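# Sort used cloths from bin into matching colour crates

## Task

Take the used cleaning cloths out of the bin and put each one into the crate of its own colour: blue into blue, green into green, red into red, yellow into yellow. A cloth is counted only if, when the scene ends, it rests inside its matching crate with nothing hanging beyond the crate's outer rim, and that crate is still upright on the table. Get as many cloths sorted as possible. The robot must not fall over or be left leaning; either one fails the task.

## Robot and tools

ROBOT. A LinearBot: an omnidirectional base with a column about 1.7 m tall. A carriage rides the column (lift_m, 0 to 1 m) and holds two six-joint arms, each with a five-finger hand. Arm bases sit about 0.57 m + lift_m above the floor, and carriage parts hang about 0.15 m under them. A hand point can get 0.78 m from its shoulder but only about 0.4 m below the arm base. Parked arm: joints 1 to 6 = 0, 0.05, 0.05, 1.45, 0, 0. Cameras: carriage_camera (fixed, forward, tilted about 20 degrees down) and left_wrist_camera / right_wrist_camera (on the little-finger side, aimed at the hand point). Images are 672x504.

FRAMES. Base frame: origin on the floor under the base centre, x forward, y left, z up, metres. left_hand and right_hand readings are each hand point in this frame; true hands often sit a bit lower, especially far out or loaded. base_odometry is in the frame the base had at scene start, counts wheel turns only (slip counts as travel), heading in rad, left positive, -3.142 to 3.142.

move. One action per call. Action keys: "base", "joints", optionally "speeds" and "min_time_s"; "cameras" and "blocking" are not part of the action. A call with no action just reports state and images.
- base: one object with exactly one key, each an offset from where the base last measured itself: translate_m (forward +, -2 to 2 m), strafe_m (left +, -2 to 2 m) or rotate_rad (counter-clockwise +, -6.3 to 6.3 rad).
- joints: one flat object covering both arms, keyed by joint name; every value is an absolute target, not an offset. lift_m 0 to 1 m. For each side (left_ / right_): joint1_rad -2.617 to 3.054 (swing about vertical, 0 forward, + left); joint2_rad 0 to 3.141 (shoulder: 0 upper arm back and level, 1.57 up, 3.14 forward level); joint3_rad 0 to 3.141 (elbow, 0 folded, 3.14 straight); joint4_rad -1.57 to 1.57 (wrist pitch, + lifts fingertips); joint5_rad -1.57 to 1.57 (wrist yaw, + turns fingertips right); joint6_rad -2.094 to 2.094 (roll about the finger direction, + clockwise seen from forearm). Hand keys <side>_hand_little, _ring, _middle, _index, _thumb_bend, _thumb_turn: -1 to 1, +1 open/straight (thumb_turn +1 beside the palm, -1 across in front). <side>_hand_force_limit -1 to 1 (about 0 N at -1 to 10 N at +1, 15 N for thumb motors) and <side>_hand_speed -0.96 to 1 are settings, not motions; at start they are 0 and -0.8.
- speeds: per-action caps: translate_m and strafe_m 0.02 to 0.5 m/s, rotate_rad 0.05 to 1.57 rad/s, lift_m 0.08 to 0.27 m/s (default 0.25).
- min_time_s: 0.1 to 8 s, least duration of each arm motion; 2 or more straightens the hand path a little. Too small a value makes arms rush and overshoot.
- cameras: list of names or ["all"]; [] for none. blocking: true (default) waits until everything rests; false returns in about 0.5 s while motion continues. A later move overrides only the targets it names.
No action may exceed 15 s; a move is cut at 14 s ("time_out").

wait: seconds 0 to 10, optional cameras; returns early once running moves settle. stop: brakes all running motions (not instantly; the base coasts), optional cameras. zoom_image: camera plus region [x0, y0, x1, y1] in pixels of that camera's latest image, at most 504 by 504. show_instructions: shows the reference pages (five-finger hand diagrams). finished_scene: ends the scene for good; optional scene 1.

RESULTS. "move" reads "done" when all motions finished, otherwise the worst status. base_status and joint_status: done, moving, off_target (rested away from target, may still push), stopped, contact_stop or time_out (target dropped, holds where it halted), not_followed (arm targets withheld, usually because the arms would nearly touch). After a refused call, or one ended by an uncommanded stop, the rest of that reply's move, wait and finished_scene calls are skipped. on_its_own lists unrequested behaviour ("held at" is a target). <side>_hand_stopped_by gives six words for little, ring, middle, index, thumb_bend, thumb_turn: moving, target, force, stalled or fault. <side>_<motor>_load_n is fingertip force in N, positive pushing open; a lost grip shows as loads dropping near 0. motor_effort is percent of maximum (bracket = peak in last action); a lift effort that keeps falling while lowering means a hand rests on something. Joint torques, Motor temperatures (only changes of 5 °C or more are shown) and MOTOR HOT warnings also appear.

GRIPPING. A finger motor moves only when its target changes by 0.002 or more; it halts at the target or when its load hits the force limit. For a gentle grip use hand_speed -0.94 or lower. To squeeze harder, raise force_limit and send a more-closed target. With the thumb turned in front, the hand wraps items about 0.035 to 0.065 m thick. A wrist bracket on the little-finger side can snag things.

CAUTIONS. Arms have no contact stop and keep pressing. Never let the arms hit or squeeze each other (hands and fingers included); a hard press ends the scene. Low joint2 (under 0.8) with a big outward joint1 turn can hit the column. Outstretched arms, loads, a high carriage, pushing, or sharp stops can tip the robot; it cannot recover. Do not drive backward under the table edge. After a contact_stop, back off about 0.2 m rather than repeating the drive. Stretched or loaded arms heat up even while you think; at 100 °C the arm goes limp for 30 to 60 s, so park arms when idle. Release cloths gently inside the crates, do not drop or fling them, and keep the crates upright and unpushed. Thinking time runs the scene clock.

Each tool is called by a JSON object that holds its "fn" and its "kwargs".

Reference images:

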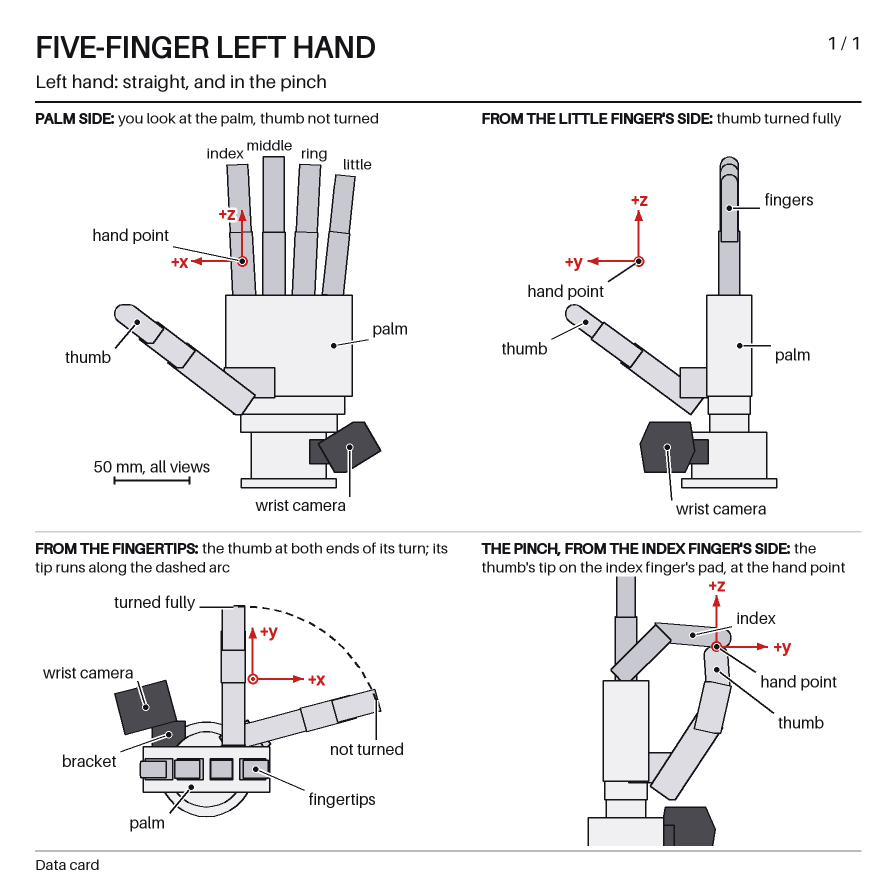

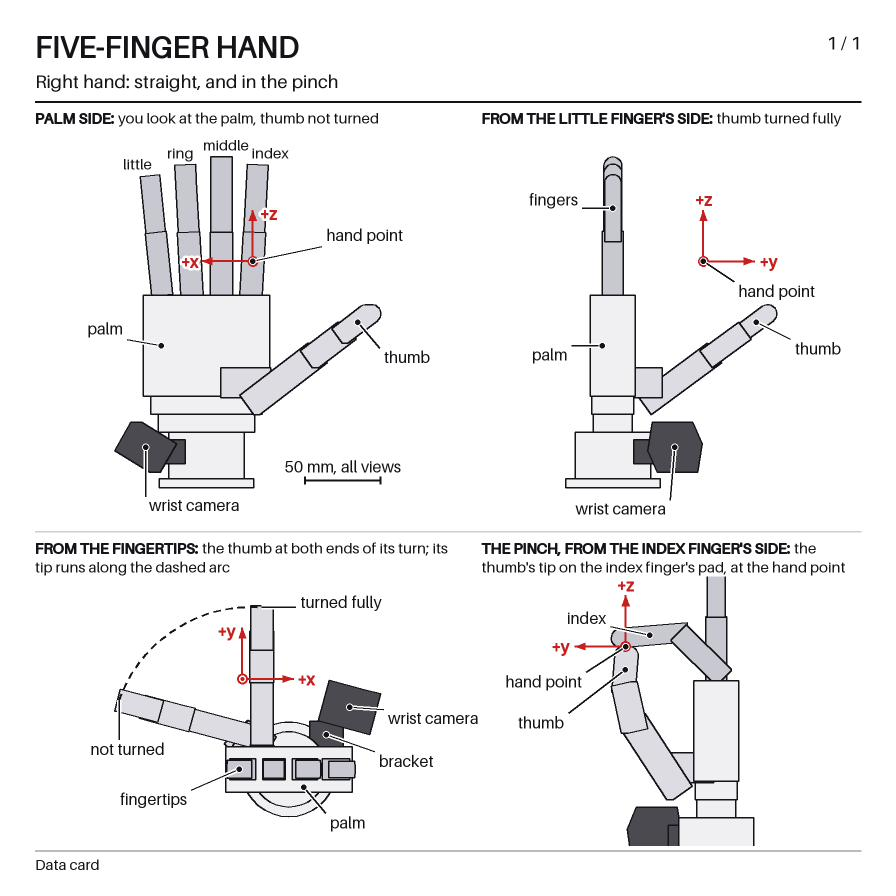

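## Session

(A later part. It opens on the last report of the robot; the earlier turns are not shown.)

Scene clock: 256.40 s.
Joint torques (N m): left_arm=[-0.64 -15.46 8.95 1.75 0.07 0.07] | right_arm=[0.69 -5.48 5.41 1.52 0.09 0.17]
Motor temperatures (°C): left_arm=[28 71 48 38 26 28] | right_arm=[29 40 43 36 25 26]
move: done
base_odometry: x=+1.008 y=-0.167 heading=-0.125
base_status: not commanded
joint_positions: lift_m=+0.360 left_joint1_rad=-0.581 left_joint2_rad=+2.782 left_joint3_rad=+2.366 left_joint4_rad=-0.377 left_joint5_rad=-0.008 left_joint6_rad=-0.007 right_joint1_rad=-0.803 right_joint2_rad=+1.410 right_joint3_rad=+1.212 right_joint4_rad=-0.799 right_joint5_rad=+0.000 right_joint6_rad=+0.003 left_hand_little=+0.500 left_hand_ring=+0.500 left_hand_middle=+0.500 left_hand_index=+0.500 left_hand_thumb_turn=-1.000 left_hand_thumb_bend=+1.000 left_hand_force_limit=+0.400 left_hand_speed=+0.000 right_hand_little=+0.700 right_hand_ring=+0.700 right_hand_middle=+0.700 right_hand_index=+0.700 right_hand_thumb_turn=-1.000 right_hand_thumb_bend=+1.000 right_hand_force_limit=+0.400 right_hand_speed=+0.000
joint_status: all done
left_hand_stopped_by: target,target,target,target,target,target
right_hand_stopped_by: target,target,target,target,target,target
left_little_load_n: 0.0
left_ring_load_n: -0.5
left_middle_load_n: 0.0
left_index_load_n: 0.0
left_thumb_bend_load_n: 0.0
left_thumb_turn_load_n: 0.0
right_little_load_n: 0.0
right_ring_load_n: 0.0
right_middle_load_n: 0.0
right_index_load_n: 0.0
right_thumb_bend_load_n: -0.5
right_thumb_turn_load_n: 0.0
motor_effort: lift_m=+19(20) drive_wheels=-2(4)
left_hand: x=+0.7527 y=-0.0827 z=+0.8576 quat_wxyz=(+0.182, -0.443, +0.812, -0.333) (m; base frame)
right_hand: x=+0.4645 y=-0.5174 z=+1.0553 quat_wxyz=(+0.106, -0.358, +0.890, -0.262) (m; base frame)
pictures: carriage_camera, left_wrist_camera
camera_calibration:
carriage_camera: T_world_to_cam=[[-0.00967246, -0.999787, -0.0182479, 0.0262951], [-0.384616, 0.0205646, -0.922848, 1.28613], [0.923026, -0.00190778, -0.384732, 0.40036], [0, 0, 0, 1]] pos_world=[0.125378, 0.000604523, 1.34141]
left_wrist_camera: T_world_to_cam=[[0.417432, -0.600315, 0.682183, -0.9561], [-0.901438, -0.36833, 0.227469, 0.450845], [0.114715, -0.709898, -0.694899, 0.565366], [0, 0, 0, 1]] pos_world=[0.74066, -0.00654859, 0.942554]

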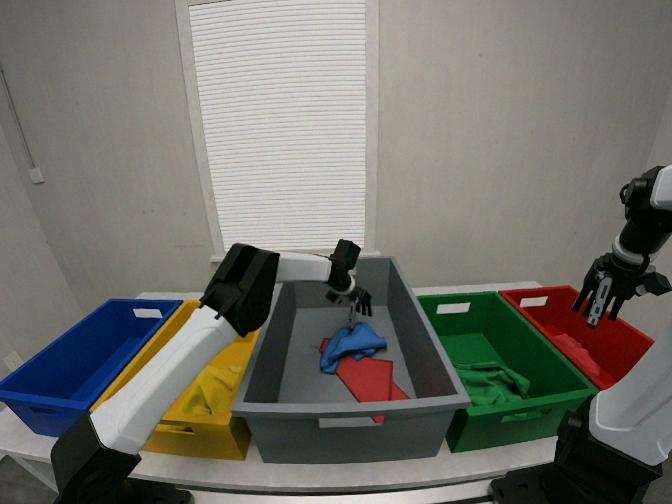

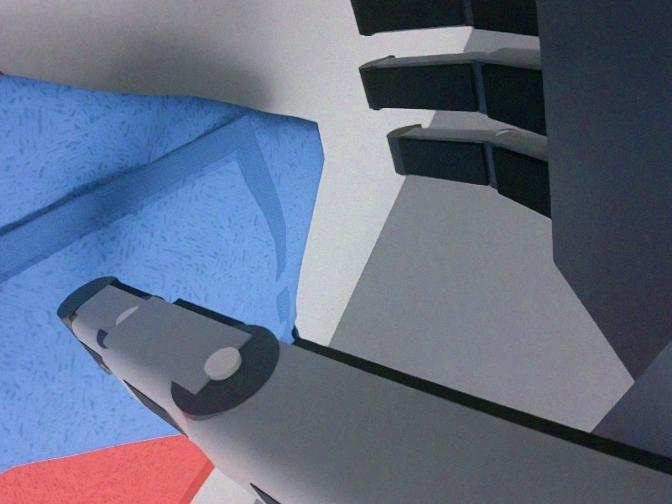

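{"fn": "move", "kwargs": {"joints": {"lift_m":0.315}, "speeds": {"lift_m":0.12}, "cameras": ["carriage_camera","left_wrist_camera"]}}

Scene clock: 257.83 s.
Joint torques (N m): left_arm=[-0.46 -15.8 8.42 1.76 0 0.07] | right_arm=[0.65 -5.46 5.44 1.51 0.08 0.17]
Motor temperatures (°C): left_arm=[28 71 48 38 26 28] | right_arm=[29 40 43 36 25 26]
move: done
base_odometry: x=+1.008 y=-0.167 heading=-0.125
base_status: not commanded
joint_positions: lift_m=+0.315 left_joint1_rad=-0.584 left_joint2_rad=+2.785 left_joint3_rad=+2.373 left_joint4_rad=-0.379 left_joint5_rad=-0.001 left_joint6_rad=-0.007 right_joint1_rad=-0.803 right_joint2_rad=+1.410 right_joint3_rad=+1.212 right_joint4_rad=-0.797 right_joint5_rad=+0.000 right_joint6_rad=+0.003 left_hand_little=+0.500 left_hand_ring=+0.500 left_hand_middle=+0.500 left_hand_index=+0.500 left_hand_thumb_turn=-1.000 left_hand_thumb_bend=+1.000 left_hand_force_limit=+0.400 left_hand_speed=+0.000 right_hand_little=+0.700 right_hand_ring=+0.700 right_hand_middle=+0.700 right_hand_index=+0.700 right_hand_thumb_turn=-1.000 right_hand_thumb_bend=+1.000 right_hand_force_limit=+0.400 right_hand_speed=+0.000
joint_status: all done
left_hand_stopped_by: target,target,target,target,target,target
right_hand_stopped_by: target,target,target,target,target,target
left_little_load_n: 0.0
left_ring_load_n: 0.0
left_middle_load_n: 0.0
left_index_load_n: 0.0
left_thumb_bend_load_n: -0.5
left_thumb_turn_load_n: 0.5
right_little_load_n: 0.5
right_ring_load_n: 0.0
right_middle_load_n: 0.0
right_index_load_n: 0.0
right_thumb_bend_load_n: 0.0
right_thumb_turn_load_n: 0.0
motor_effort: lift_m=+17(19) drive_wheels=-2(3)
left_hand: x=+0.7516 y=-0.0853 z=+0.8129 quat_wxyz=(+0.179, -0.441, +0.813, -0.335) (m; base frame)
right_hand: x=+0.4647 y=-0.5176 z=+1.0105 quat_wxyz=(+0.107, -0.358, +0.890, -0.263) (m; base frame)
pictures: carriage_camera, left_wrist_camera
camera_calibration:
carriage_camera: T_world_to_cam=[[-0.00967246, -0.999787, -0.0182479, 0.0254739], [-0.384616, 0.0205646, -0.922848, 1.2446], [0.923026, -0.00190778, -0.384732, 0.383047], [0, 0, 0, 1]] pos_world=[0.125378, 0.000604523, 1.29641]
left_wrist_camera: T_world_to_cam=[[0.414439, -0.600094, 0.684198, -0.925987], [-0.90356, -0.361126, 0.230578, 0.458725], [0.108714, -0.713775, -0.691886, 0.534274], [0, 0, 0, 1]] pos_world=[0.740168, -0.00866984, 0.897443]

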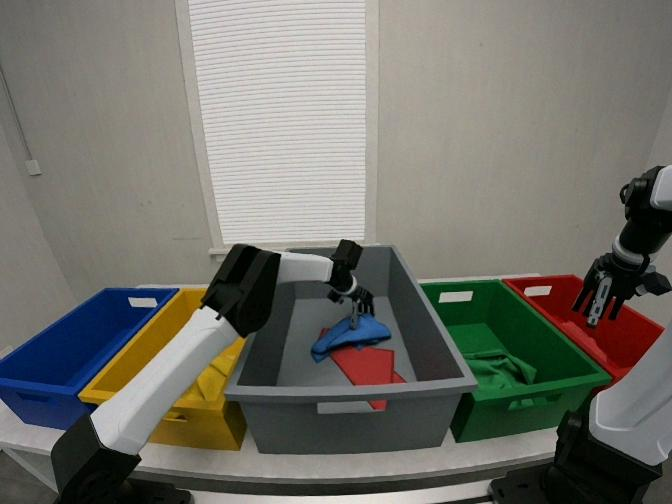

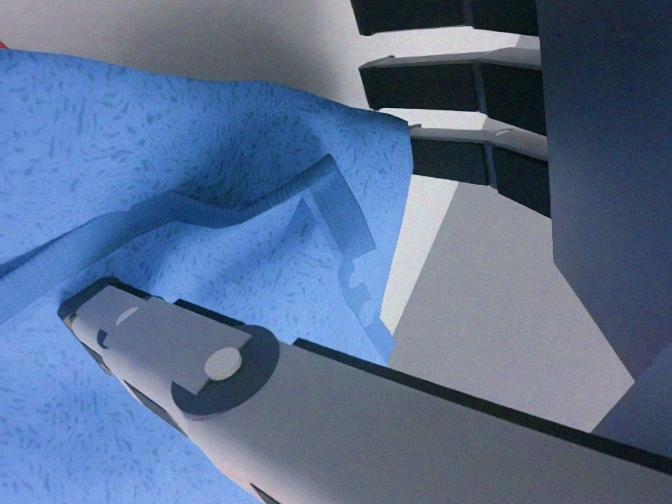

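{"fn": "move", "kwargs": {"joints": {"lift_m":0.295}, "speeds": {"lift_m":0.12}}}

{"fn": "move", "kwargs": {"joints": {"lift_m":0.288,"left_hand_speed":-0.5,"left_hand_force_limit":0.4,"left_hand_little":-0.7,"left_hand_ring":-0.7,"left_hand_middle":-0.7,"left_hand_index":-0.7,"left_hand_thumb_bend":-0.2}, "speeds": {"lift_m":0.1}, "cameras": ["left_wrist_camera"]}}

Scene clock: 259.00 s.
Joint torques (N m): left_arm=[-0.44 -15.84 7.76 1.62 -0.07 0.08] | right_arm=[0.66 -5.49 5.42 1.51 0.09 0.17]
Motor temperatures (°C): left_arm=[28 71 48 38 26 28] | right_arm=[29 40 43 36 25 26]
move: done
base_odometry: x=+1.008 y=-0.167 heading=-0.125
base_status: not commanded
joint_positions: lift_m=+0.295 left_joint1_rad=-0.584 left_joint2_rad=+2.785 left_joint3_rad=+2.381 left_joint4_rad=-0.362 left_joint5_rad=+0.007 left_joint6_rad=-0.008 right_joint1_rad=-0.803 right_joint2_rad=+1.410 right_joint3_rad=+1.212 right_joint4_rad=-0.797 right_joint5_rad=+0.000 right_joint6_rad=+0.003 left_hand_little=+0.500 left_hand_ring=+0.500 left_hand_middle=+0.500 left_hand_index=+0.500 left_hand_thumb_turn=-1.000 left_hand_thumb_bend=+1.000 left_hand_force_limit=+0.400 left_hand_speed=+0.000 right_hand_little=+0.700 right_hand_ring=+0.700 right_hand_middle=+0.700 right_hand_index=+0.700 right_hand_thumb_turn=-1.000 right_hand_thumb_bend=+1.000 right_hand_force_limit=+0.400 right_hand_speed=+0.000
joint_status: all done
left_hand_stopped_by: target,target,target,target,target,target
right_hand_stopped_by: target,target,target,target,target,target
left_little_load_n: 0.0
left_ring_load_n: 0.0
left_middle_load_n: 0.0
left_index_load_n: 0.0
left_thumb_bend_load_n: 0.5
left_thumb_turn_load_n: 0.5
right_little_load_n: 0.0
right_ring_load_n: 0.0
right_middle_load_n: 0.0
right_index_load_n: 0.0
right_thumb_bend_load_n: 0.5
right_thumb_turn_load_n: 0.0
motor_effort: lift_m=+19(19) drive_wheels=+0(3)
left_hand: x=+0.7559 y=-0.0900 z=+0.7991 quat_wxyz=(+0.181, -0.438, +0.809, -0.347) (m; base frame)
right_hand: x=+0.4647 y=-0.5177 z=+0.9906 quat_wxyz=(+0.107, -0.358, +0.890, -0.263) (m; base frame)
pictures: none

Scene clock: 261.00 s.
Joint torques (N m): left_arm=[-0.5 -15.84 7.19 1.58 -0.04 0.08] | right_arm=[0.68 -5.48 5.41 1.51 0.09 0.17]
Motor temperatures (°C): left_arm=[28 70 48 38 26 28] | right_arm=[29 40 43 36 25 26]
move: off_target
base_odometry: x=+1.008 y=-0.167 heading=-0.125
base_status: not commanded
joint_positions: lift_m=+0.288 left_joint1_rad=-0.583 left_joint2_rad=+2.785 left_joint3_rad=+2.388 left_joint4_rad=-0.359 left_joint5_rad=+0.003 left_joint6_rad=-0.009 right_joint1_rad=-0.803 right_joint2_rad=+1.410 right_joint3_rad=+1.212 right_joint4_rad=-0.797 right_joint5_rad=+0.000 right_joint6_rad=+0.003 left_hand_little=-0.700 left_hand_ring=-0.700 left_hand_middle=-0.410 left_hand_index=-0.320 left_hand_thumb_turn=-1.000 left_hand_thumb_bend=+0.607 left_hand_force_limit=+0.400 left_hand_speed=-0.500 right_hand_little=+0.700 right_hand_ring=+0.700 right_hand_middle=+0.700 right_hand_index=+0.700 right_hand_thumb_turn=-1.000 right_hand_thumb_bend=+1.000 right_hand_force_limit=+0.400 right_hand_speed=+0.000
joint_status: left_hand_middle off_target (ended at -0.410, target -0.700); left_hand_index off_target (ended at -0.320, target -0.700); left_hand_thumb_bend off_target (ended at +0.607, target -0.200); the others done
left_hand_stopped_by: target,target,force,force,force,target
right_hand_stopped_by: target,target,target,target,target,target
left_little_load_n: 0.0
left_ring_load_n: 0.0
left_middle_load_n: 4.5
left_index_load_n: 1.5
left_thumb_bend_load_n: 10.0
left_thumb_turn_load_n: 6.0
right_little_load_n: 0.0
right_ring_load_n: 0.0
right_middle_load_n: 0.0
right_index_load_n: 0.0
right_thumb_bend_load_n: 0.0
right_thumb_turn_load_n: 0.0
motor_effort: lift_m=+16(18) drive_wheels=+0(2)
left_hand: x=+0.7588 y=-0.0906 z=+0.7954 quat_wxyz=(+0.185, -0.438, +0.807, -0.350) (m; base frame)
right_hand: x=+0.4647 y=-0.5177 z=+0.9836 quat_wxyz=(+0.107, -0.358, +0.890, -0.263) (m; base frame)
pictures: left_wrist_camera
camera_calibration:
left_wrist_camera: T_world_to_cam=[[0.394695, -0.58413, 0.709231, -0.923627], [-0.91005, -0.354883, 0.214168, 0.485798], [0.126592, -0.729966, -0.671658, 0.486503], [0, 0, 0, 1]] pos_world=[0.745064, -0.0119861, 0.877786]

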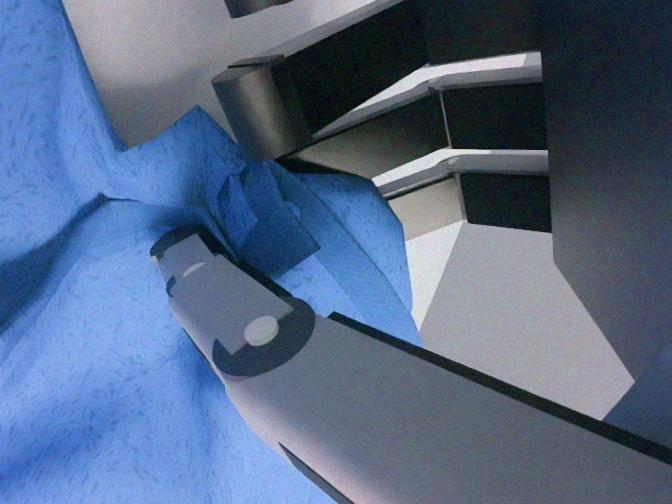

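Good grip. Tighten as lifting.

{"fn": "move", "kwargs": {"joints": {"lift_m":0.6,"left_hand_speed":-0.7,"left_hand_force_limit":0.5,"left_hand_middle":-0.8,"left_hand_index":-0.8,"left_hand_thumb_bend":-0.3}, "speeds": {"lift_m":0.15}, "cameras": ["carriage_camera","left_wrist_camera"]}}

Scene clock: 264.03 s.
Joint torques (N m): left_arm=[-0.51 -16.62 7.21 1.81 -0.04 0.06] | right_arm=[0.66 -5.49 5.44 1.5 0.09 0.17]
Motor temperatures (°C): left_arm=[28 70 48 38 26 28] | right_arm=[29 40 43 36 25 26]
move: off_target
base_odometry: x=+1.008 y=-0.167 heading=-0.125
base_status: not commanded
joint_positions: lift_m=+0.600 left_joint1_rad=-0.583 left_joint2_rad=+2.793 left_joint3_rad=+2.388 left_joint4_rad=-0.387 left_joint5_rad=+0.003 left_joint6_rad=-0.006 right_joint1_rad=-0.803 right_joint2_rad=+1.410 right_joint3_rad=+1.212 right_joint4_rad=-0.796 right_joint5_rad=+0.000 right_joint6_rad=+0.003 left_hand_little=-0.700 left_hand_ring=-0.700 left_hand_middle=-0.460 left_hand_index=-0.454 left_hand_thumb_turn=-1.000 left_hand_thumb_bend=+0.600 left_hand_force_limit=+0.500 left_hand_speed=-0.700 right_hand_little=+0.700 right_hand_ring=+0.700 right_hand_middle=+0.700 right_hand_index=+0.700 right_hand_thumb_turn=-1.000 right_hand_thumb_bend=+1.000 right_hand_force_limit=+0.400 right_hand_speed=+0.000
joint_status: left_hand_middle off_target (ended at -0.460, target -0.800); left_hand_index off_target (ended at -0.454, target -0.800); left_hand_thumb_bend off_target (ended at +0.600, target -0.300); the others done
left_hand_stopped_by: target,target,force,force,force,target
right_hand_stopped_by: target,target,target,target,target,target
left_little_load_n: 0.0
left_ring_load_n: 0.0
left_middle_load_n: 2.0
left_index_load_n: 5.0
left_thumb_bend_load_n: 8.5
left_thumb_turn_load_n: 2.0
right_little_load_n: 0.0
right_ring_load_n: 0.0
right_middle_load_n: 0.0
right_index_load_n: 0.0
right_thumb_bend_load_n: 0.0
right_thumb_turn_load_n: 0.0
motor_effort: lift_m=+22(28) drive_wheels=+0(2)
left_hand: x=+0.7522 y=-0.0861 z=+1.0973 quat_wxyz=(+0.178, -0.441, +0.813, -0.336) (m; base frame)
right_hand: x=+0.4649 y=-0.5178 z=+1.2950 quat_wxyz=(+0.107, -0.358, +0.890, -0.263) (m; base frame)
pictures: carriage_camera, left_wrist_camera
camera_calibration:
carriage_camera: T_world_to_cam=[[-0.00967246, -0.999787, -0.0182479, 0.0306655], [-0.384616, 0.0205646, -0.922848, 1.50715], [0.923026, -0.00190778, -0.384732, 0.492503], [0, 0, 0, 1]] pos_world=[0.125378, 0.000604523, 1.58091]
left_wrist_camera: T_world_to_cam=[[0.413875, -0.599997, 0.684625, -1.12126], [-0.904224, -0.35794, 0.232934, 0.391548], [0.105295, -0.71546, -0.690674, 0.731593], [0, 0, 0, 1]] pos_world=[0.741076, -0.0091793, 1.18173]

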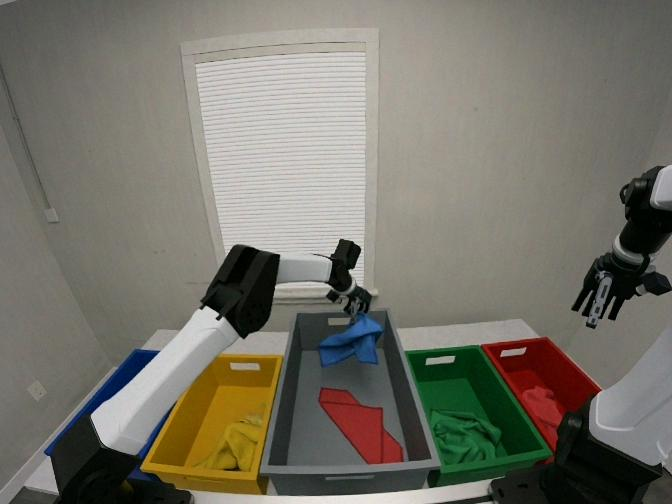

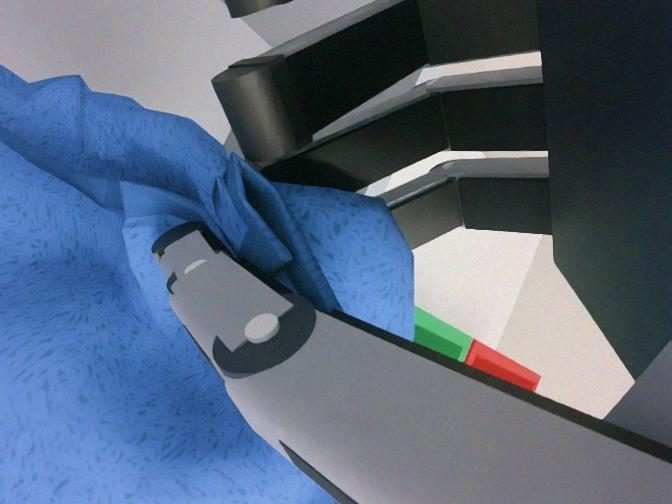

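{"fn": "move", "kwargs": {"joints": {"lift_m":0.8}}}

{"fn": "move", "kwargs": {"joints": {"left_joint1_rad":0.82,"left_joint2_rad":2.227,"left_joint3_rad":1.614,"left_joint4_rad":-0.487}, "min_time_s": 3, "cameras": ["carriage_camera","left_wrist_camera"]}}

Scene clock: 266.30 s.
Joint torques (N m): left_arm=[-0.5 -17.68 7.1 1.82 -0.04 0.06] | right_arm=[0.68 -5.49 5.44 1.49 0.09 0.17]
Motor temperatures (°C): left_arm=[28 72 48 38 26 28] | right_arm=[29 40 43 36 25 26]
move: done
base_odometry: x=+1.008 y=-0.167 heading=-0.125
base_status: not commanded
joint_positions: lift_m=+0.800 left_joint1_rad=-0.583 left_joint2_rad=+2.805 left_joint3_rad=+2.388 left_joint4_rad=-0.389 left_joint5_rad=+0.003 left_joint6_rad=-0.006 right_joint1_rad=-0.803 right_joint2_rad=+1.410 right_joint3_rad=+1.212 right_joint4_rad=-0.794 right_joint5_rad=+0.000 right_joint6_rad=+0.003 left_hand_little=-0.700 left_hand_ring=-0.700 left_hand_middle=-0.460 left_hand_index=-0.454 left_hand_thumb_turn=-1.000 left_hand_thumb_bend=+0.600 left_hand_force_limit=+0.500 left_hand_speed=-0.700 right_hand_little=+0.700 right_hand_ring=+0.700 right_hand_middle=+0.700 right_hand_index=+0.700 right_hand_thumb_turn=-1.000 right_hand_thumb_bend=+1.000 right_hand_force_limit=+0.400 right_hand_speed=+0.000
joint_status: all done
left_hand_stopped_by: target,target,force,force,force,target
right_hand_stopped_by: target,target,target,target,target,target
left_little_load_n: 0.5
left_ring_load_n: 0.0
left_middle_load_n: 2.0
left_index_load_n: 5.0
left_thumb_bend_load_n: 8.5
left_thumb_turn_load_n: 2.0
right_little_load_n: 0.0
right_ring_load_n: 0.0
right_middle_load_n: 0.0
right_index_load_n: 0.0
right_thumb_bend_load_n: 0.0
right_thumb_turn_load_n: 0.0
motor_effort: lift_m=+21(31) drive_wheels=+1(2)
left_hand: x=+0.7500 y=-0.0846 z=+1.2896 quat_wxyz=(+0.175, -0.442, +0.816, -0.330) (m; base frame)
right_hand: x=+0.4652 y=-0.5182 z=+1.4951 quat_wxyz=(+0.107, -0.358, +0.889, -0.264) (m; base frame)
pictures: none

Scene clock: 269.60 s.
Joint torques (N m): left_arm=[0.29 -19.3 5.34 1.08 -0.02 0.06] | right_arm=[0.65 -5.49 5.45 1.49 0.09 0.17]
Motor temperatures (°C): left_arm=[28 74 48 38 26 28] | right_arm=[29 40 43 36 25 26]
move: done
base_odometry: x=+1.008 y=-0.167 heading=-0.125
base_status: not commanded
joint_positions: lift_m=+0.800 left_joint1_rad=+0.814 left_joint2_rad=+2.287 left_joint3_rad=+1.619 left_joint4_rad=-0.481 left_joint5_rad=+0.001 left_joint6_rad=-0.006 right_joint1_rad=-0.803 right_joint2_rad=+1.410 right_joint3_rad=+1.212 right_joint4_rad=-0.794 right_joint5_rad=+0.000 right_joint6_rad=+0.003 left_hand_little=-0.700 left_hand_ring=-0.700 left_hand_middle=-0.460 left_hand_index=-0.454 left_hand_thumb_turn=-1.000 left_hand_thumb_bend=+0.600 left_hand_force_limit=+0.500 left_hand_speed=-0.700 right_hand_little=+0.700 right_hand_ring=+0.700 right_hand_middle=+0.700 right_hand_index=+0.700 right_hand_thumb_turn=-1.000 right_hand_thumb_bend=+1.000 right_hand_force_limit=+0.400 right_hand_speed=+0.000
joint_status: all done
left_hand_stopped_by: target,target,force,force,force,target
right_hand_stopped_by: target,target,target,target,target,target
left_little_load_n: 0.0
left_ring_load_n: 0.0
left_middle_load_n: 2.0
left_index_load_n: 5.0
left_thumb_bend_load_n: 9.0
left_thumb_turn_load_n: 1.5
right_little_load_n: 0.0
right_ring_load_n: 0.0
right_middle_load_n: 0.0
right_index_load_n: 0.0
right_thumb_bend_load_n: 0.0
right_thumb_turn_load_n: 0.0
motor_effort: lift_m=+24(25) drive_wheels=-2(3)
left_hand: x=+0.5675 y=+0.6311 z=+1.3068 quat_wxyz=(+0.194, -0.910, +0.359, -0.078) (m; base frame)
right_hand: x=+0.4652 y=-0.5182 z=+1.4951 quat_wxyz=(+0.107, -0.358, +0.889, -0.264) (m; base frame)
pictures: carriage_camera, left_wrist_camera
camera_calibration:
carriage_camera: T_world_to_cam=[[-0.00967246, -0.999787, -0.0182479, 0.0343132], [-0.384616, 0.0205646, -0.922848, 1.69163], [0.923026, -0.00190778, -0.384732, 0.569411], [0, 0, 0, 1]] pos_world=[0.125378, 0.000604523, 1.78081]
left_wrist_camera: T_world_to_cam=[[0.797897, 0.446806, 0.40463, -1.27067], [0.277576, -0.868193, 0.411331, -0.149316], [0.535082, -0.215884, -0.816751, 1.01435], [0, 0, 0, 1]] pos_world=[0.512549, 0.657089, 1.40404]

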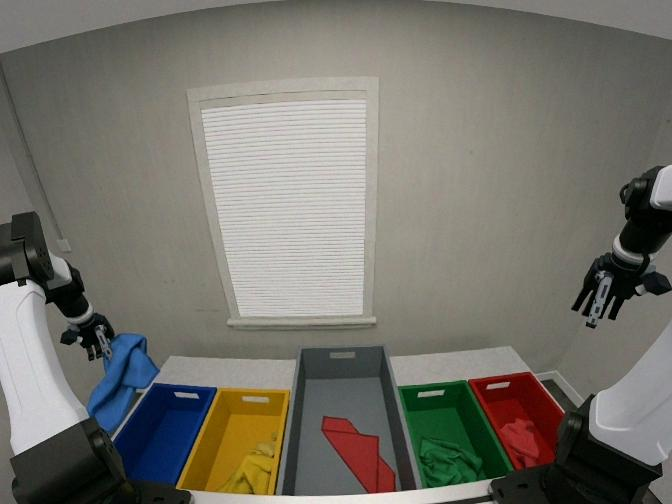

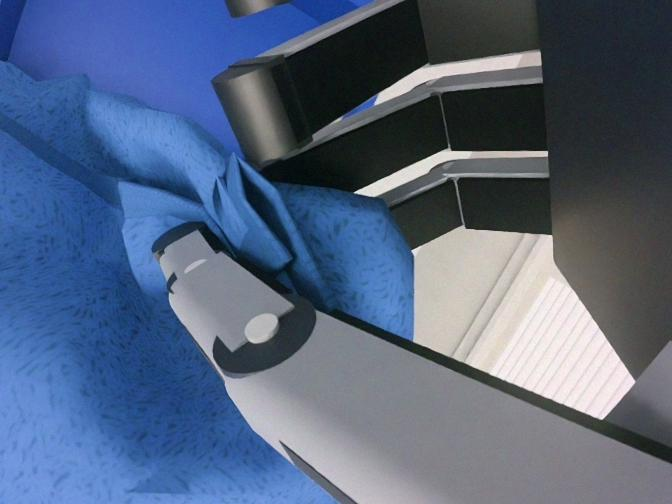

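{"fn": "move", "kwargs": {"joints": {"lift_m":0.48}, "speeds": {"lift_m":0.2}, "cameras": ["carriage_camera","left_wrist_camera"]}}

{"fn": "zoom_image", "kwargs": {"camera": "carriage_camera", "region": [0, 240, 240, 480]}}

Scene clock: 272.43 s.
Joint torques (N m): left_arm=[0.25 -17.01 5.98 1.2 -0.02 0.06] | right_arm=[0.68 -5.48 5.34 1.51 0.09 0.17]
Motor temperatures (°C): left_arm=[28 74 48 38 26 28] | right_arm=[29 40 43 36 25 26]
move: done
base_odometry: x=+1.008 y=-0.167 heading=-0.125
base_status: not commanded
joint_positions: lift_m=+0.480 left_joint1_rad=+0.814 left_joint2_rad=+2.265 left_joint3_rad=+1.612 left_joint4_rad=-0.492 left_joint5_rad=+0.001 left_joint6_rad=-0.006 right_joint1_rad=-0.803 right_joint2_rad=+1.410 right_joint3_rad=+1.212 right_joint4_rad=-0.797 right_joint5_rad=+0.000 right_joint6_rad=+0.003 left_hand_little=-0.700 left_hand_ring=-0.700 left_hand_middle=-0.460 left_hand_index=-0.454 left_hand_thumb_turn=-1.000 left_hand_thumb_bend=+0.600 left_hand_force_limit=+0.500 left_hand_speed=-0.700 right_hand_little=+0.700 right_hand_ring=+0.700 right_hand_middle=+0.700 right_hand_index=+0.700 right_hand_thumb_turn=-1.000 right_hand_thumb_bend=+1.000 right_hand_force_limit=+0.400 right_hand_speed=+0.000
joint_status: all done
left_hand_stopped_by: target,target,force,force,force,target
right_hand_stopped_by: target,target,target,target,target,target
left_little_load_n: 0.0
left_ring_load_n: 0.0
left_middle_load_n: 2.0
left_index_load_n: 4.5
left_thumb_bend_load_n: 8.5
left_thumb_turn_load_n: 2.0
right_little_load_n: 0.0
right_ring_load_n: 0.0
right_middle_load_n: 0.0
right_index_load_n: 0.0
right_thumb_bend_load_n: 0.0
right_thumb_turn_load_n: 0.0
motor_effort: lift_m=+18(21) drive_wheels=+0(2)
left_hand: x=+0.5663 y=+0.6298 z=+0.9949 quat_wxyz=(+0.196, -0.909, +0.358, -0.079) (m; base frame)
right_hand: x=+0.4647 y=-0.5177 z=+1.1756 quat_wxyz=(+0.107, -0.358, +0.890, -0.263) (m; base frame)
pictures: carriage_camera, left_wrist_camera
camera_calibration:
carriage_camera: T_world_to_cam=[[-0.00967246, -0.999787, -0.0182479, 0.028483], [-0.384616, 0.0205646, -0.922848, 1.39678], [0.923026, -0.00190778, -0.384732, 0.446489], [0, 0, 0, 1]] pos_world=[0.125378, 0.000604523, 1.46131]
left_wrist_camera: T_world_to_cam=[[0.796599, 0.445506, 0.4086, -1.14533], [0.276355, -0.86954, 0.409303, -0.0182464], [0.53764, -0.213132, -0.815793, 0.755846], [0, 0, 0, 1]] pos_world=[0.511042, 0.655482, 1.09206]

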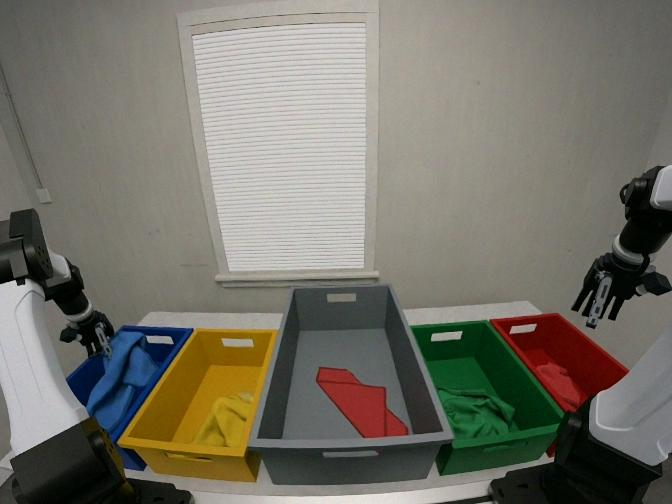

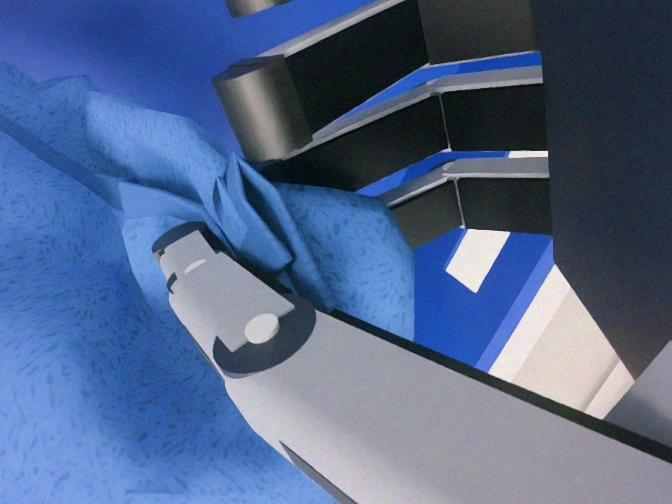

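Scaled by 2.100 from the camera's 672x504 image, which has a finer 960x720 frame.

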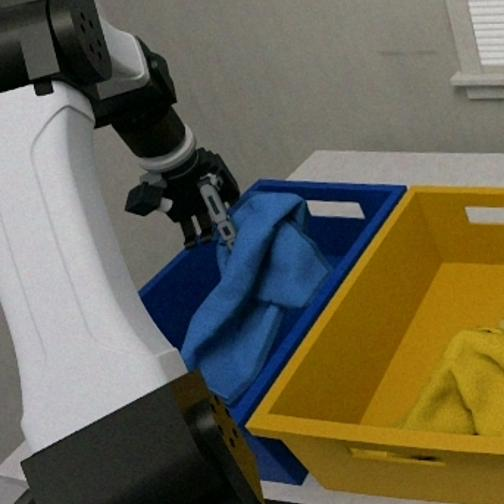

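{"fn": "move", "kwargs": {"joints": {"lift_m":0.39,"left_joint1_rad":0.875,"left_joint2_rad":2.3,"left_joint3_rad":1.735,"left_joint4_rad":-0.545}, "speeds": {"lift_m":0.15}, "min_time_s": 0.8, "cameras": ["carriage_camera"]}}

{"fn": "zoom_image", "kwargs": {"camera": "carriage_camera", "region": [0, 200, 240, 440]}}

Scene clock: 274.43 s.
Joint torques (N m): left_arm=[0.12 -13.38 8.44 1.14 -0.01 0.06] | right_arm=[0.66 -5.46 5.44 1.52 0.09 0.17]
Motor temperatures (°C): left_arm=[28 73 48 37 26 28] | right_arm=[29 39 43 36 25 26]
move: done
base_odometry: x=+1.008 y=-0.167 heading=-0.125
base_status: not commanded
joint_positions: lift_m=+0.390 left_joint1_rad=+0.870 left_joint2_rad=+2.297 left_joint3_rad=+1.704 left_joint4_rad=-0.542 left_joint5_rad=+0.001 left_joint6_rad=-0.006 right_joint1_rad=-0.803 right_joint2_rad=+1.410 right_joint3_rad=+1.212 right_joint4_rad=-0.797 right_joint5_rad=+0.000 right_joint6_rad=+0.003 left_hand_little=-0.700 left_hand_ring=-0.700 left_hand_middle=-0.460 left_hand_index=-0.454 left_hand_thumb_turn=-1.000 left_hand_thumb_bend=+0.600 left_hand_force_limit=+0.500 left_hand_speed=-0.700 right_hand_little=+0.700 right_hand_ring=+0.700 right_hand_middle=+0.700 right_hand_index=+0.700 right_hand_thumb_turn=-1.000 right_hand_thumb_bend=+1.000 right_hand_force_limit=+0.400 right_hand_speed=+0.000
joint_status: all done
left_hand_stopped_by: target,target,force,force,force,target
right_hand_stopped_by: target,target,target,target,target,target
left_little_load_n: 0.0
left_ring_load_n: 0.0
left_middle_load_n: 2.0
left_index_load_n: 4.5
left_thumb_bend_load_n: 8.0
left_thumb_turn_load_n: 2.0
right_little_load_n: 0.0
right_ring_load_n: 0.0
right_middle_load_n: 0.0
right_index_load_n: 0.0
right_thumb_bend_load_n: 0.0
right_thumb_turn_load_n: 0.0
motor_effort: lift_m=+17(18) drive_wheels=+0(3)
left_hand: x=+0.5568 y=+0.6602 z=+0.9140 quat_wxyz=(+0.203, -0.918, +0.332, -0.075) (m; base frame)
right_hand: x=+0.4647 y=-0.5176 z=+1.0856 quat_wxyz=(+0.107, -0.358, +0.890, -0.263) (m; base frame)
pictures: carriage_camera
camera_calibration:
carriage_camera: T_world_to_cam=[[-0.00967246, -0.999787, -0.0182479, 0.0268425], [-0.384616, 0.0205646, -0.922848, 1.31382], [0.923026, -0.00190778, -0.384732, 0.411902], [0, 0, 0, 1]] pos_world=[0.125378, 0.000604523, 1.37141]

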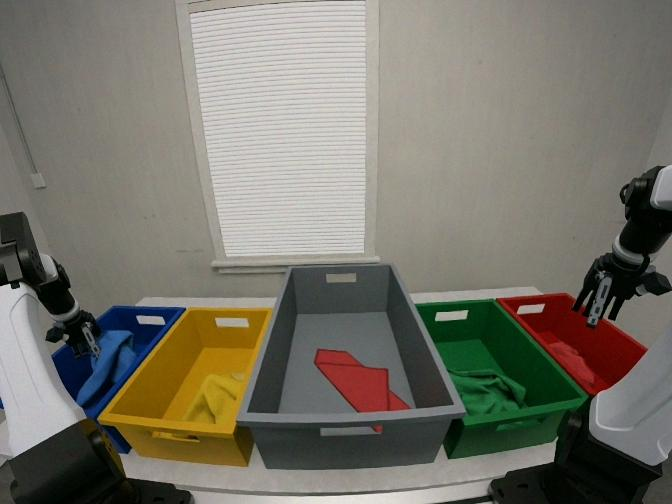

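Scaled by 2.100 from the camera's 672x504 image, which has a finer 960x720 frame.

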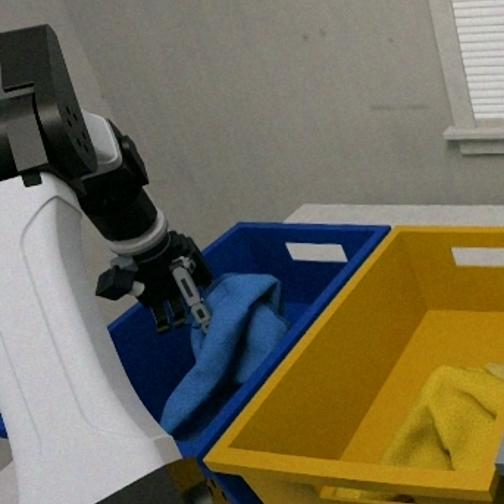

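{"fn": "move", "kwargs": {"joints": {"lift_m":0.36}, "speeds": {"lift_m":0.12}}}

{"fn": "move", "kwargs": {"joints": {"left_hand_little":0.7,"left_hand_ring":0.7,"left_hand_middle":0.7,"left_hand_index":0.7,"left_hand_thumb_bend":1,"left_hand_speed":0}}}

{"fn": "move", "kwargs": {"joints": {"lift_m":0.65}, "cameras": ["carriage_camera","left_wrist_camera"]}}

{"fn": "zoom_image", "kwargs": {"camera": "carriage_camera", "region": [20, 280, 220, 480]}}

{"fn": "zoom_image", "kwargs": {"camera": "carriage_camera", "region": [260, 340, 440, 504]}}

Scene clock: 275.80 s.
Joint torques (N m): left_arm=[0.17 -13.61 7.8 1.19 -0.02 0.06] | right_arm=[0.55 -5.6 5.34 1.52 0.08 0.17]
Motor temperatures (°C): left_arm=[28 73 48 37 26 28] | right_arm=[29 39 43 36 25 26]
move: done
base_odometry: x=+1.008 y=-0.167 heading=-0.125
base_status: not commanded
joint_positions: lift_m=+0.360 left_joint1_rad=+0.870 left_joint2_rad=+2.298 left_joint3_rad=+1.712 left_joint4_rad=-0.547 left_joint5_rad=+0.001 left_joint6_rad=-0.006 right_joint1_rad=-0.803 right_joint2_rad=+1.410 right_joint3_rad=+1.212 right_joint4_rad=-0.797 right_joint5_rad=+0.000 right_joint6_rad=+0.003 left_hand_little=-0.700 left_hand_ring=-0.700 left_hand_middle=-0.460 left_hand_index=-0.454 left_hand_thumb_turn=-1.000 left_hand_thumb_bend=+0.600 left_hand_force_limit=+0.500 left_hand_speed=-0.700 right_hand_little=+0.700 right_hand_ring=+0.700 right_hand_middle=+0.700 right_hand_index=+0.700 right_hand_thumb_turn=-1.000 right_hand_thumb_bend=+1.000 right_hand_force_limit=+0.400 right_hand_speed=+0.000
joint_status: all done
left_hand_stopped_by: target,target,force,force,force,target
right_hand_stopped_by: target,target,target,target,target,target
left_little_load_n: 0.0
left_ring_load_n: 0.0
left_middle_load_n: 2.0
left_index_load_n: 4.5
left_thumb_bend_load_n: 8.5
left_thumb_turn_load_n: 2.0
right_little_load_n: 0.0
right_ring_load_n: 0.0
right_middle_load_n: 0.0
right_index_load_n: 0.0
right_thumb_bend_load_n: 0.0
right_thumb_turn_load_n: 0.0
motor_effort: lift_m=+18(19) drive_wheels=-2(3)
left_hand: x=+0.5577 y=+0.6612 z=+0.8855 quat_wxyz=(+0.203, -0.918, +0.332, -0.075) (m; base frame)
right_hand: x=+0.4647 y=-0.5177 z=+1.0556 quat_wxyz=(+0.107, -0.358, +0.890, -0.263) (m; base frame)
pictures: none

Scene clock: 276.80 s.
Joint torques (N m): left_arm=[0.14 -13.61 7.82 1.21 -0.01 0.06] | right_arm=[0.66 -5.45 5.42 1.5 0.09 0.17]
Motor temperatures (°C): left_arm=[28 73 48 37 26 28] | right_arm=[29 39 43 36 25 26]
move: done
base_odometry: x=+1.008 y=-0.167 heading=-0.125
base_status: not commanded
joint_positions: lift_m=+0.360 left_joint1_rad=+0.870 left_joint2_rad=+2.298 left_joint3_rad=+1.712 left_joint4_rad=-0.547 left_joint5_rad=+0.001 left_joint6_rad=-0.006 right_joint1_rad=-0.803 right_joint2_rad=+1.410 right_joint3_rad=+1.212 right_joint4_rad=-0.797 right_joint5_rad=+0.000 right_joint6_rad=+0.003 left_hand_little=+0.700 left_hand_ring=+0.700 left_hand_middle=+0.700 left_hand_index=+0.700 left_hand_thumb_turn=-1.000 left_hand_thumb_bend=+1.000 left_hand_force_limit=+0.500 left_hand_speed=+0.000 right_hand_little=+0.700 right_hand_ring=+0.700 right_hand_middle=+0.700 right_hand_index=+0.700 right_hand_thumb_turn=-1.000 right_hand_thumb_bend=+1.000 right_hand_force_limit=+0.400 right_hand_speed=+0.000
joint_status: all done
left_hand_stopped_by: target,target,target,target,target,target
right_hand_stopped_by: target,target,target,target,target,target
left_little_load_n: 0.0
left_ring_load_n: 0.0
left_middle_load_n: 0.0
left_index_load_n: 0.0
left_thumb_bend_load_n: 0.0
left_thumb_turn_load_n: 0.0
right_little_load_n: 0.0
right_ring_load_n: 0.0
right_middle_load_n: 0.0
right_index_load_n: 0.0
right_thumb_bend_load_n: 0.5
right_thumb_turn_load_n: 0.0
motor_effort: lift_m=+15(19) drive_wheels=+0(3)
left_hand: x=+0.5577 y=+0.6612 z=+0.8855 quat_wxyz=(+0.203, -0.918, +0.332, -0.075) (m; base frame)
right_hand: x=+0.4647 y=-0.5177 z=+1.0556 quat_wxyz=(+0.107, -0.358, +0.890, -0.263) (m; base frame)
pictures: none

Scene clock: 278.50 s.
Joint torques (N m): left_arm=[0.17 -14.02 7.57 1.24 -0.01 0.06] | right_arm=[0.66 -5.48 5.41 1.49 0.09 0.17]
Motor temperatures (°C): left_arm=[28 72 48 37 26 28] | right_arm=[29 39 43 36 25 26]
move: done
base_odometry: x=+1.008 y=-0.167 heading=-0.125
base_status: not commanded
joint_positions: lift_m=+0.650 left_joint1_rad=+0.870 left_joint2_rad=+2.302 left_joint3_rad=+1.715 left_joint4_rad=-0.550 left_joint5_rad=+0.001 left_joint6_rad=-0.006 right_joint1_rad=-0.803 right_joint2_rad=+1.410 right_joint3_rad=+1.212 right_joint4_rad=-0.795 right_joint5_rad=+0.000 right_joint6_rad=+0.003 left_hand_little=+0.700 left_hand_ring=+0.700 left_hand_middle=+0.700 left_hand_index=+0.700 left_hand_thumb_turn=-1.000 left_hand_thumb_bend=+1.000 left_hand_force_limit=+0.500 left_hand_speed=+0.000 right_hand_little=+0.700 right_hand_ring=+0.700 right_hand_middle=+0.700 right_hand_index=+0.700 right_hand_thumb_turn=-1.000 right_hand_thumb_bend=+1.000 right_hand_force_limit=+0.400 right_hand_speed=+0.000
joint_status: all done
left_hand_stopped_by: target,target,target,target,target,target
right_hand_stopped_by: target,target,target,target,target,target
left_little_load_n: 0.0
left_ring_load_n: 0.0
left_middle_load_n: 0.0
left_index_load_n: 0.0
left_thumb_bend_load_n: 0.0
left_thumb_turn_load_n: 0.0
right_little_load_n: 0.0
right_ring_load_n: 0.0
right_middle_load_n: 0.0
right_index_load_n: 0.0
right_thumb_bend_load_n: 0.0
right_thumb_turn_load_n: 0.0
motor_effort: lift_m=+23(30) drive_wheels=+1(3)
left_hand: x=+0.5574 y=+0.6609 z=+1.1738 quat_wxyz=(+0.202, -0.918, +0.332, -0.075) (m; base frame)
right_hand: x=+0.4651 y=-0.5180 z=+1.3452 quat_wxyz=(+0.107, -0.358, +0.889, -0.264) (m; base frame)
pictures: carriage_camera, left_wrist_camera
camera_calibration:
carriage_camera: T_world_to_cam=[[-0.00967246, -0.999787, -0.0182479, 0.031576], [-0.384616, 0.0205646, -0.922848, 1.5532], [0.923026, -0.00190778, -0.384732, 0.511701], [0, 0, 0, 1]] pos_world=[0.125378, 0.000604523, 1.63081]
left_wrist_camera: T_world_to_cam=[[0.768278, 0.487449, 0.414901, -1.2445], [0.323038, -0.85482, 0.406115, -0.0940398], [0.552626, -0.17798, -0.814203, 0.87984], [0, 0, 0, 1]] pos_world=[0.500276, 0.682837, 1.2709]

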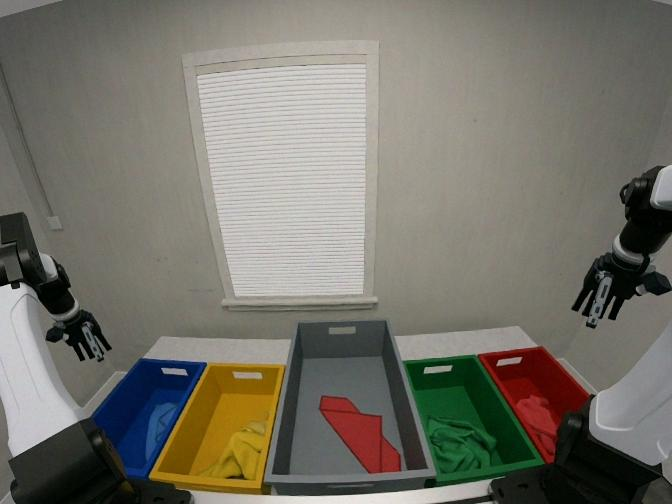

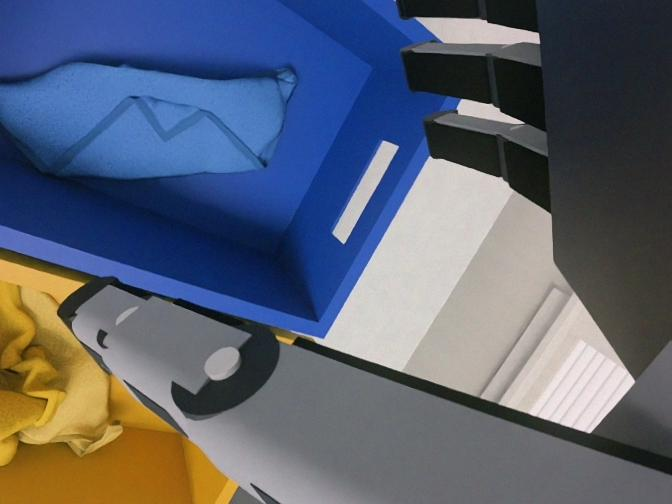

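Scaled by 2.520 from the camera's 672x504 image, which has a finer 960x720 frame.

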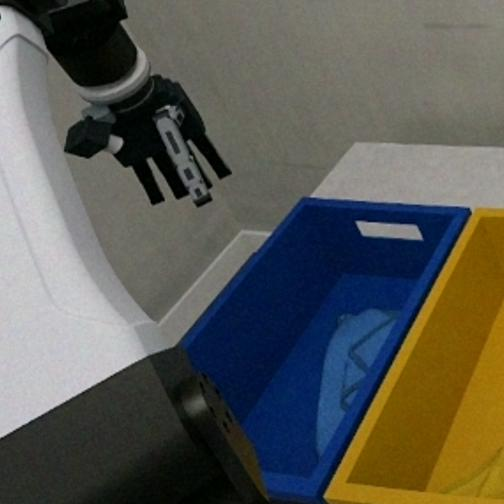

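Scaled by 2.800 from the camera's 672x504 image, which has a finer 960x720 frame.

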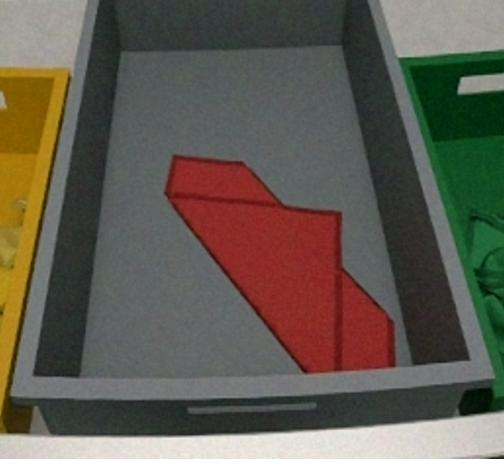

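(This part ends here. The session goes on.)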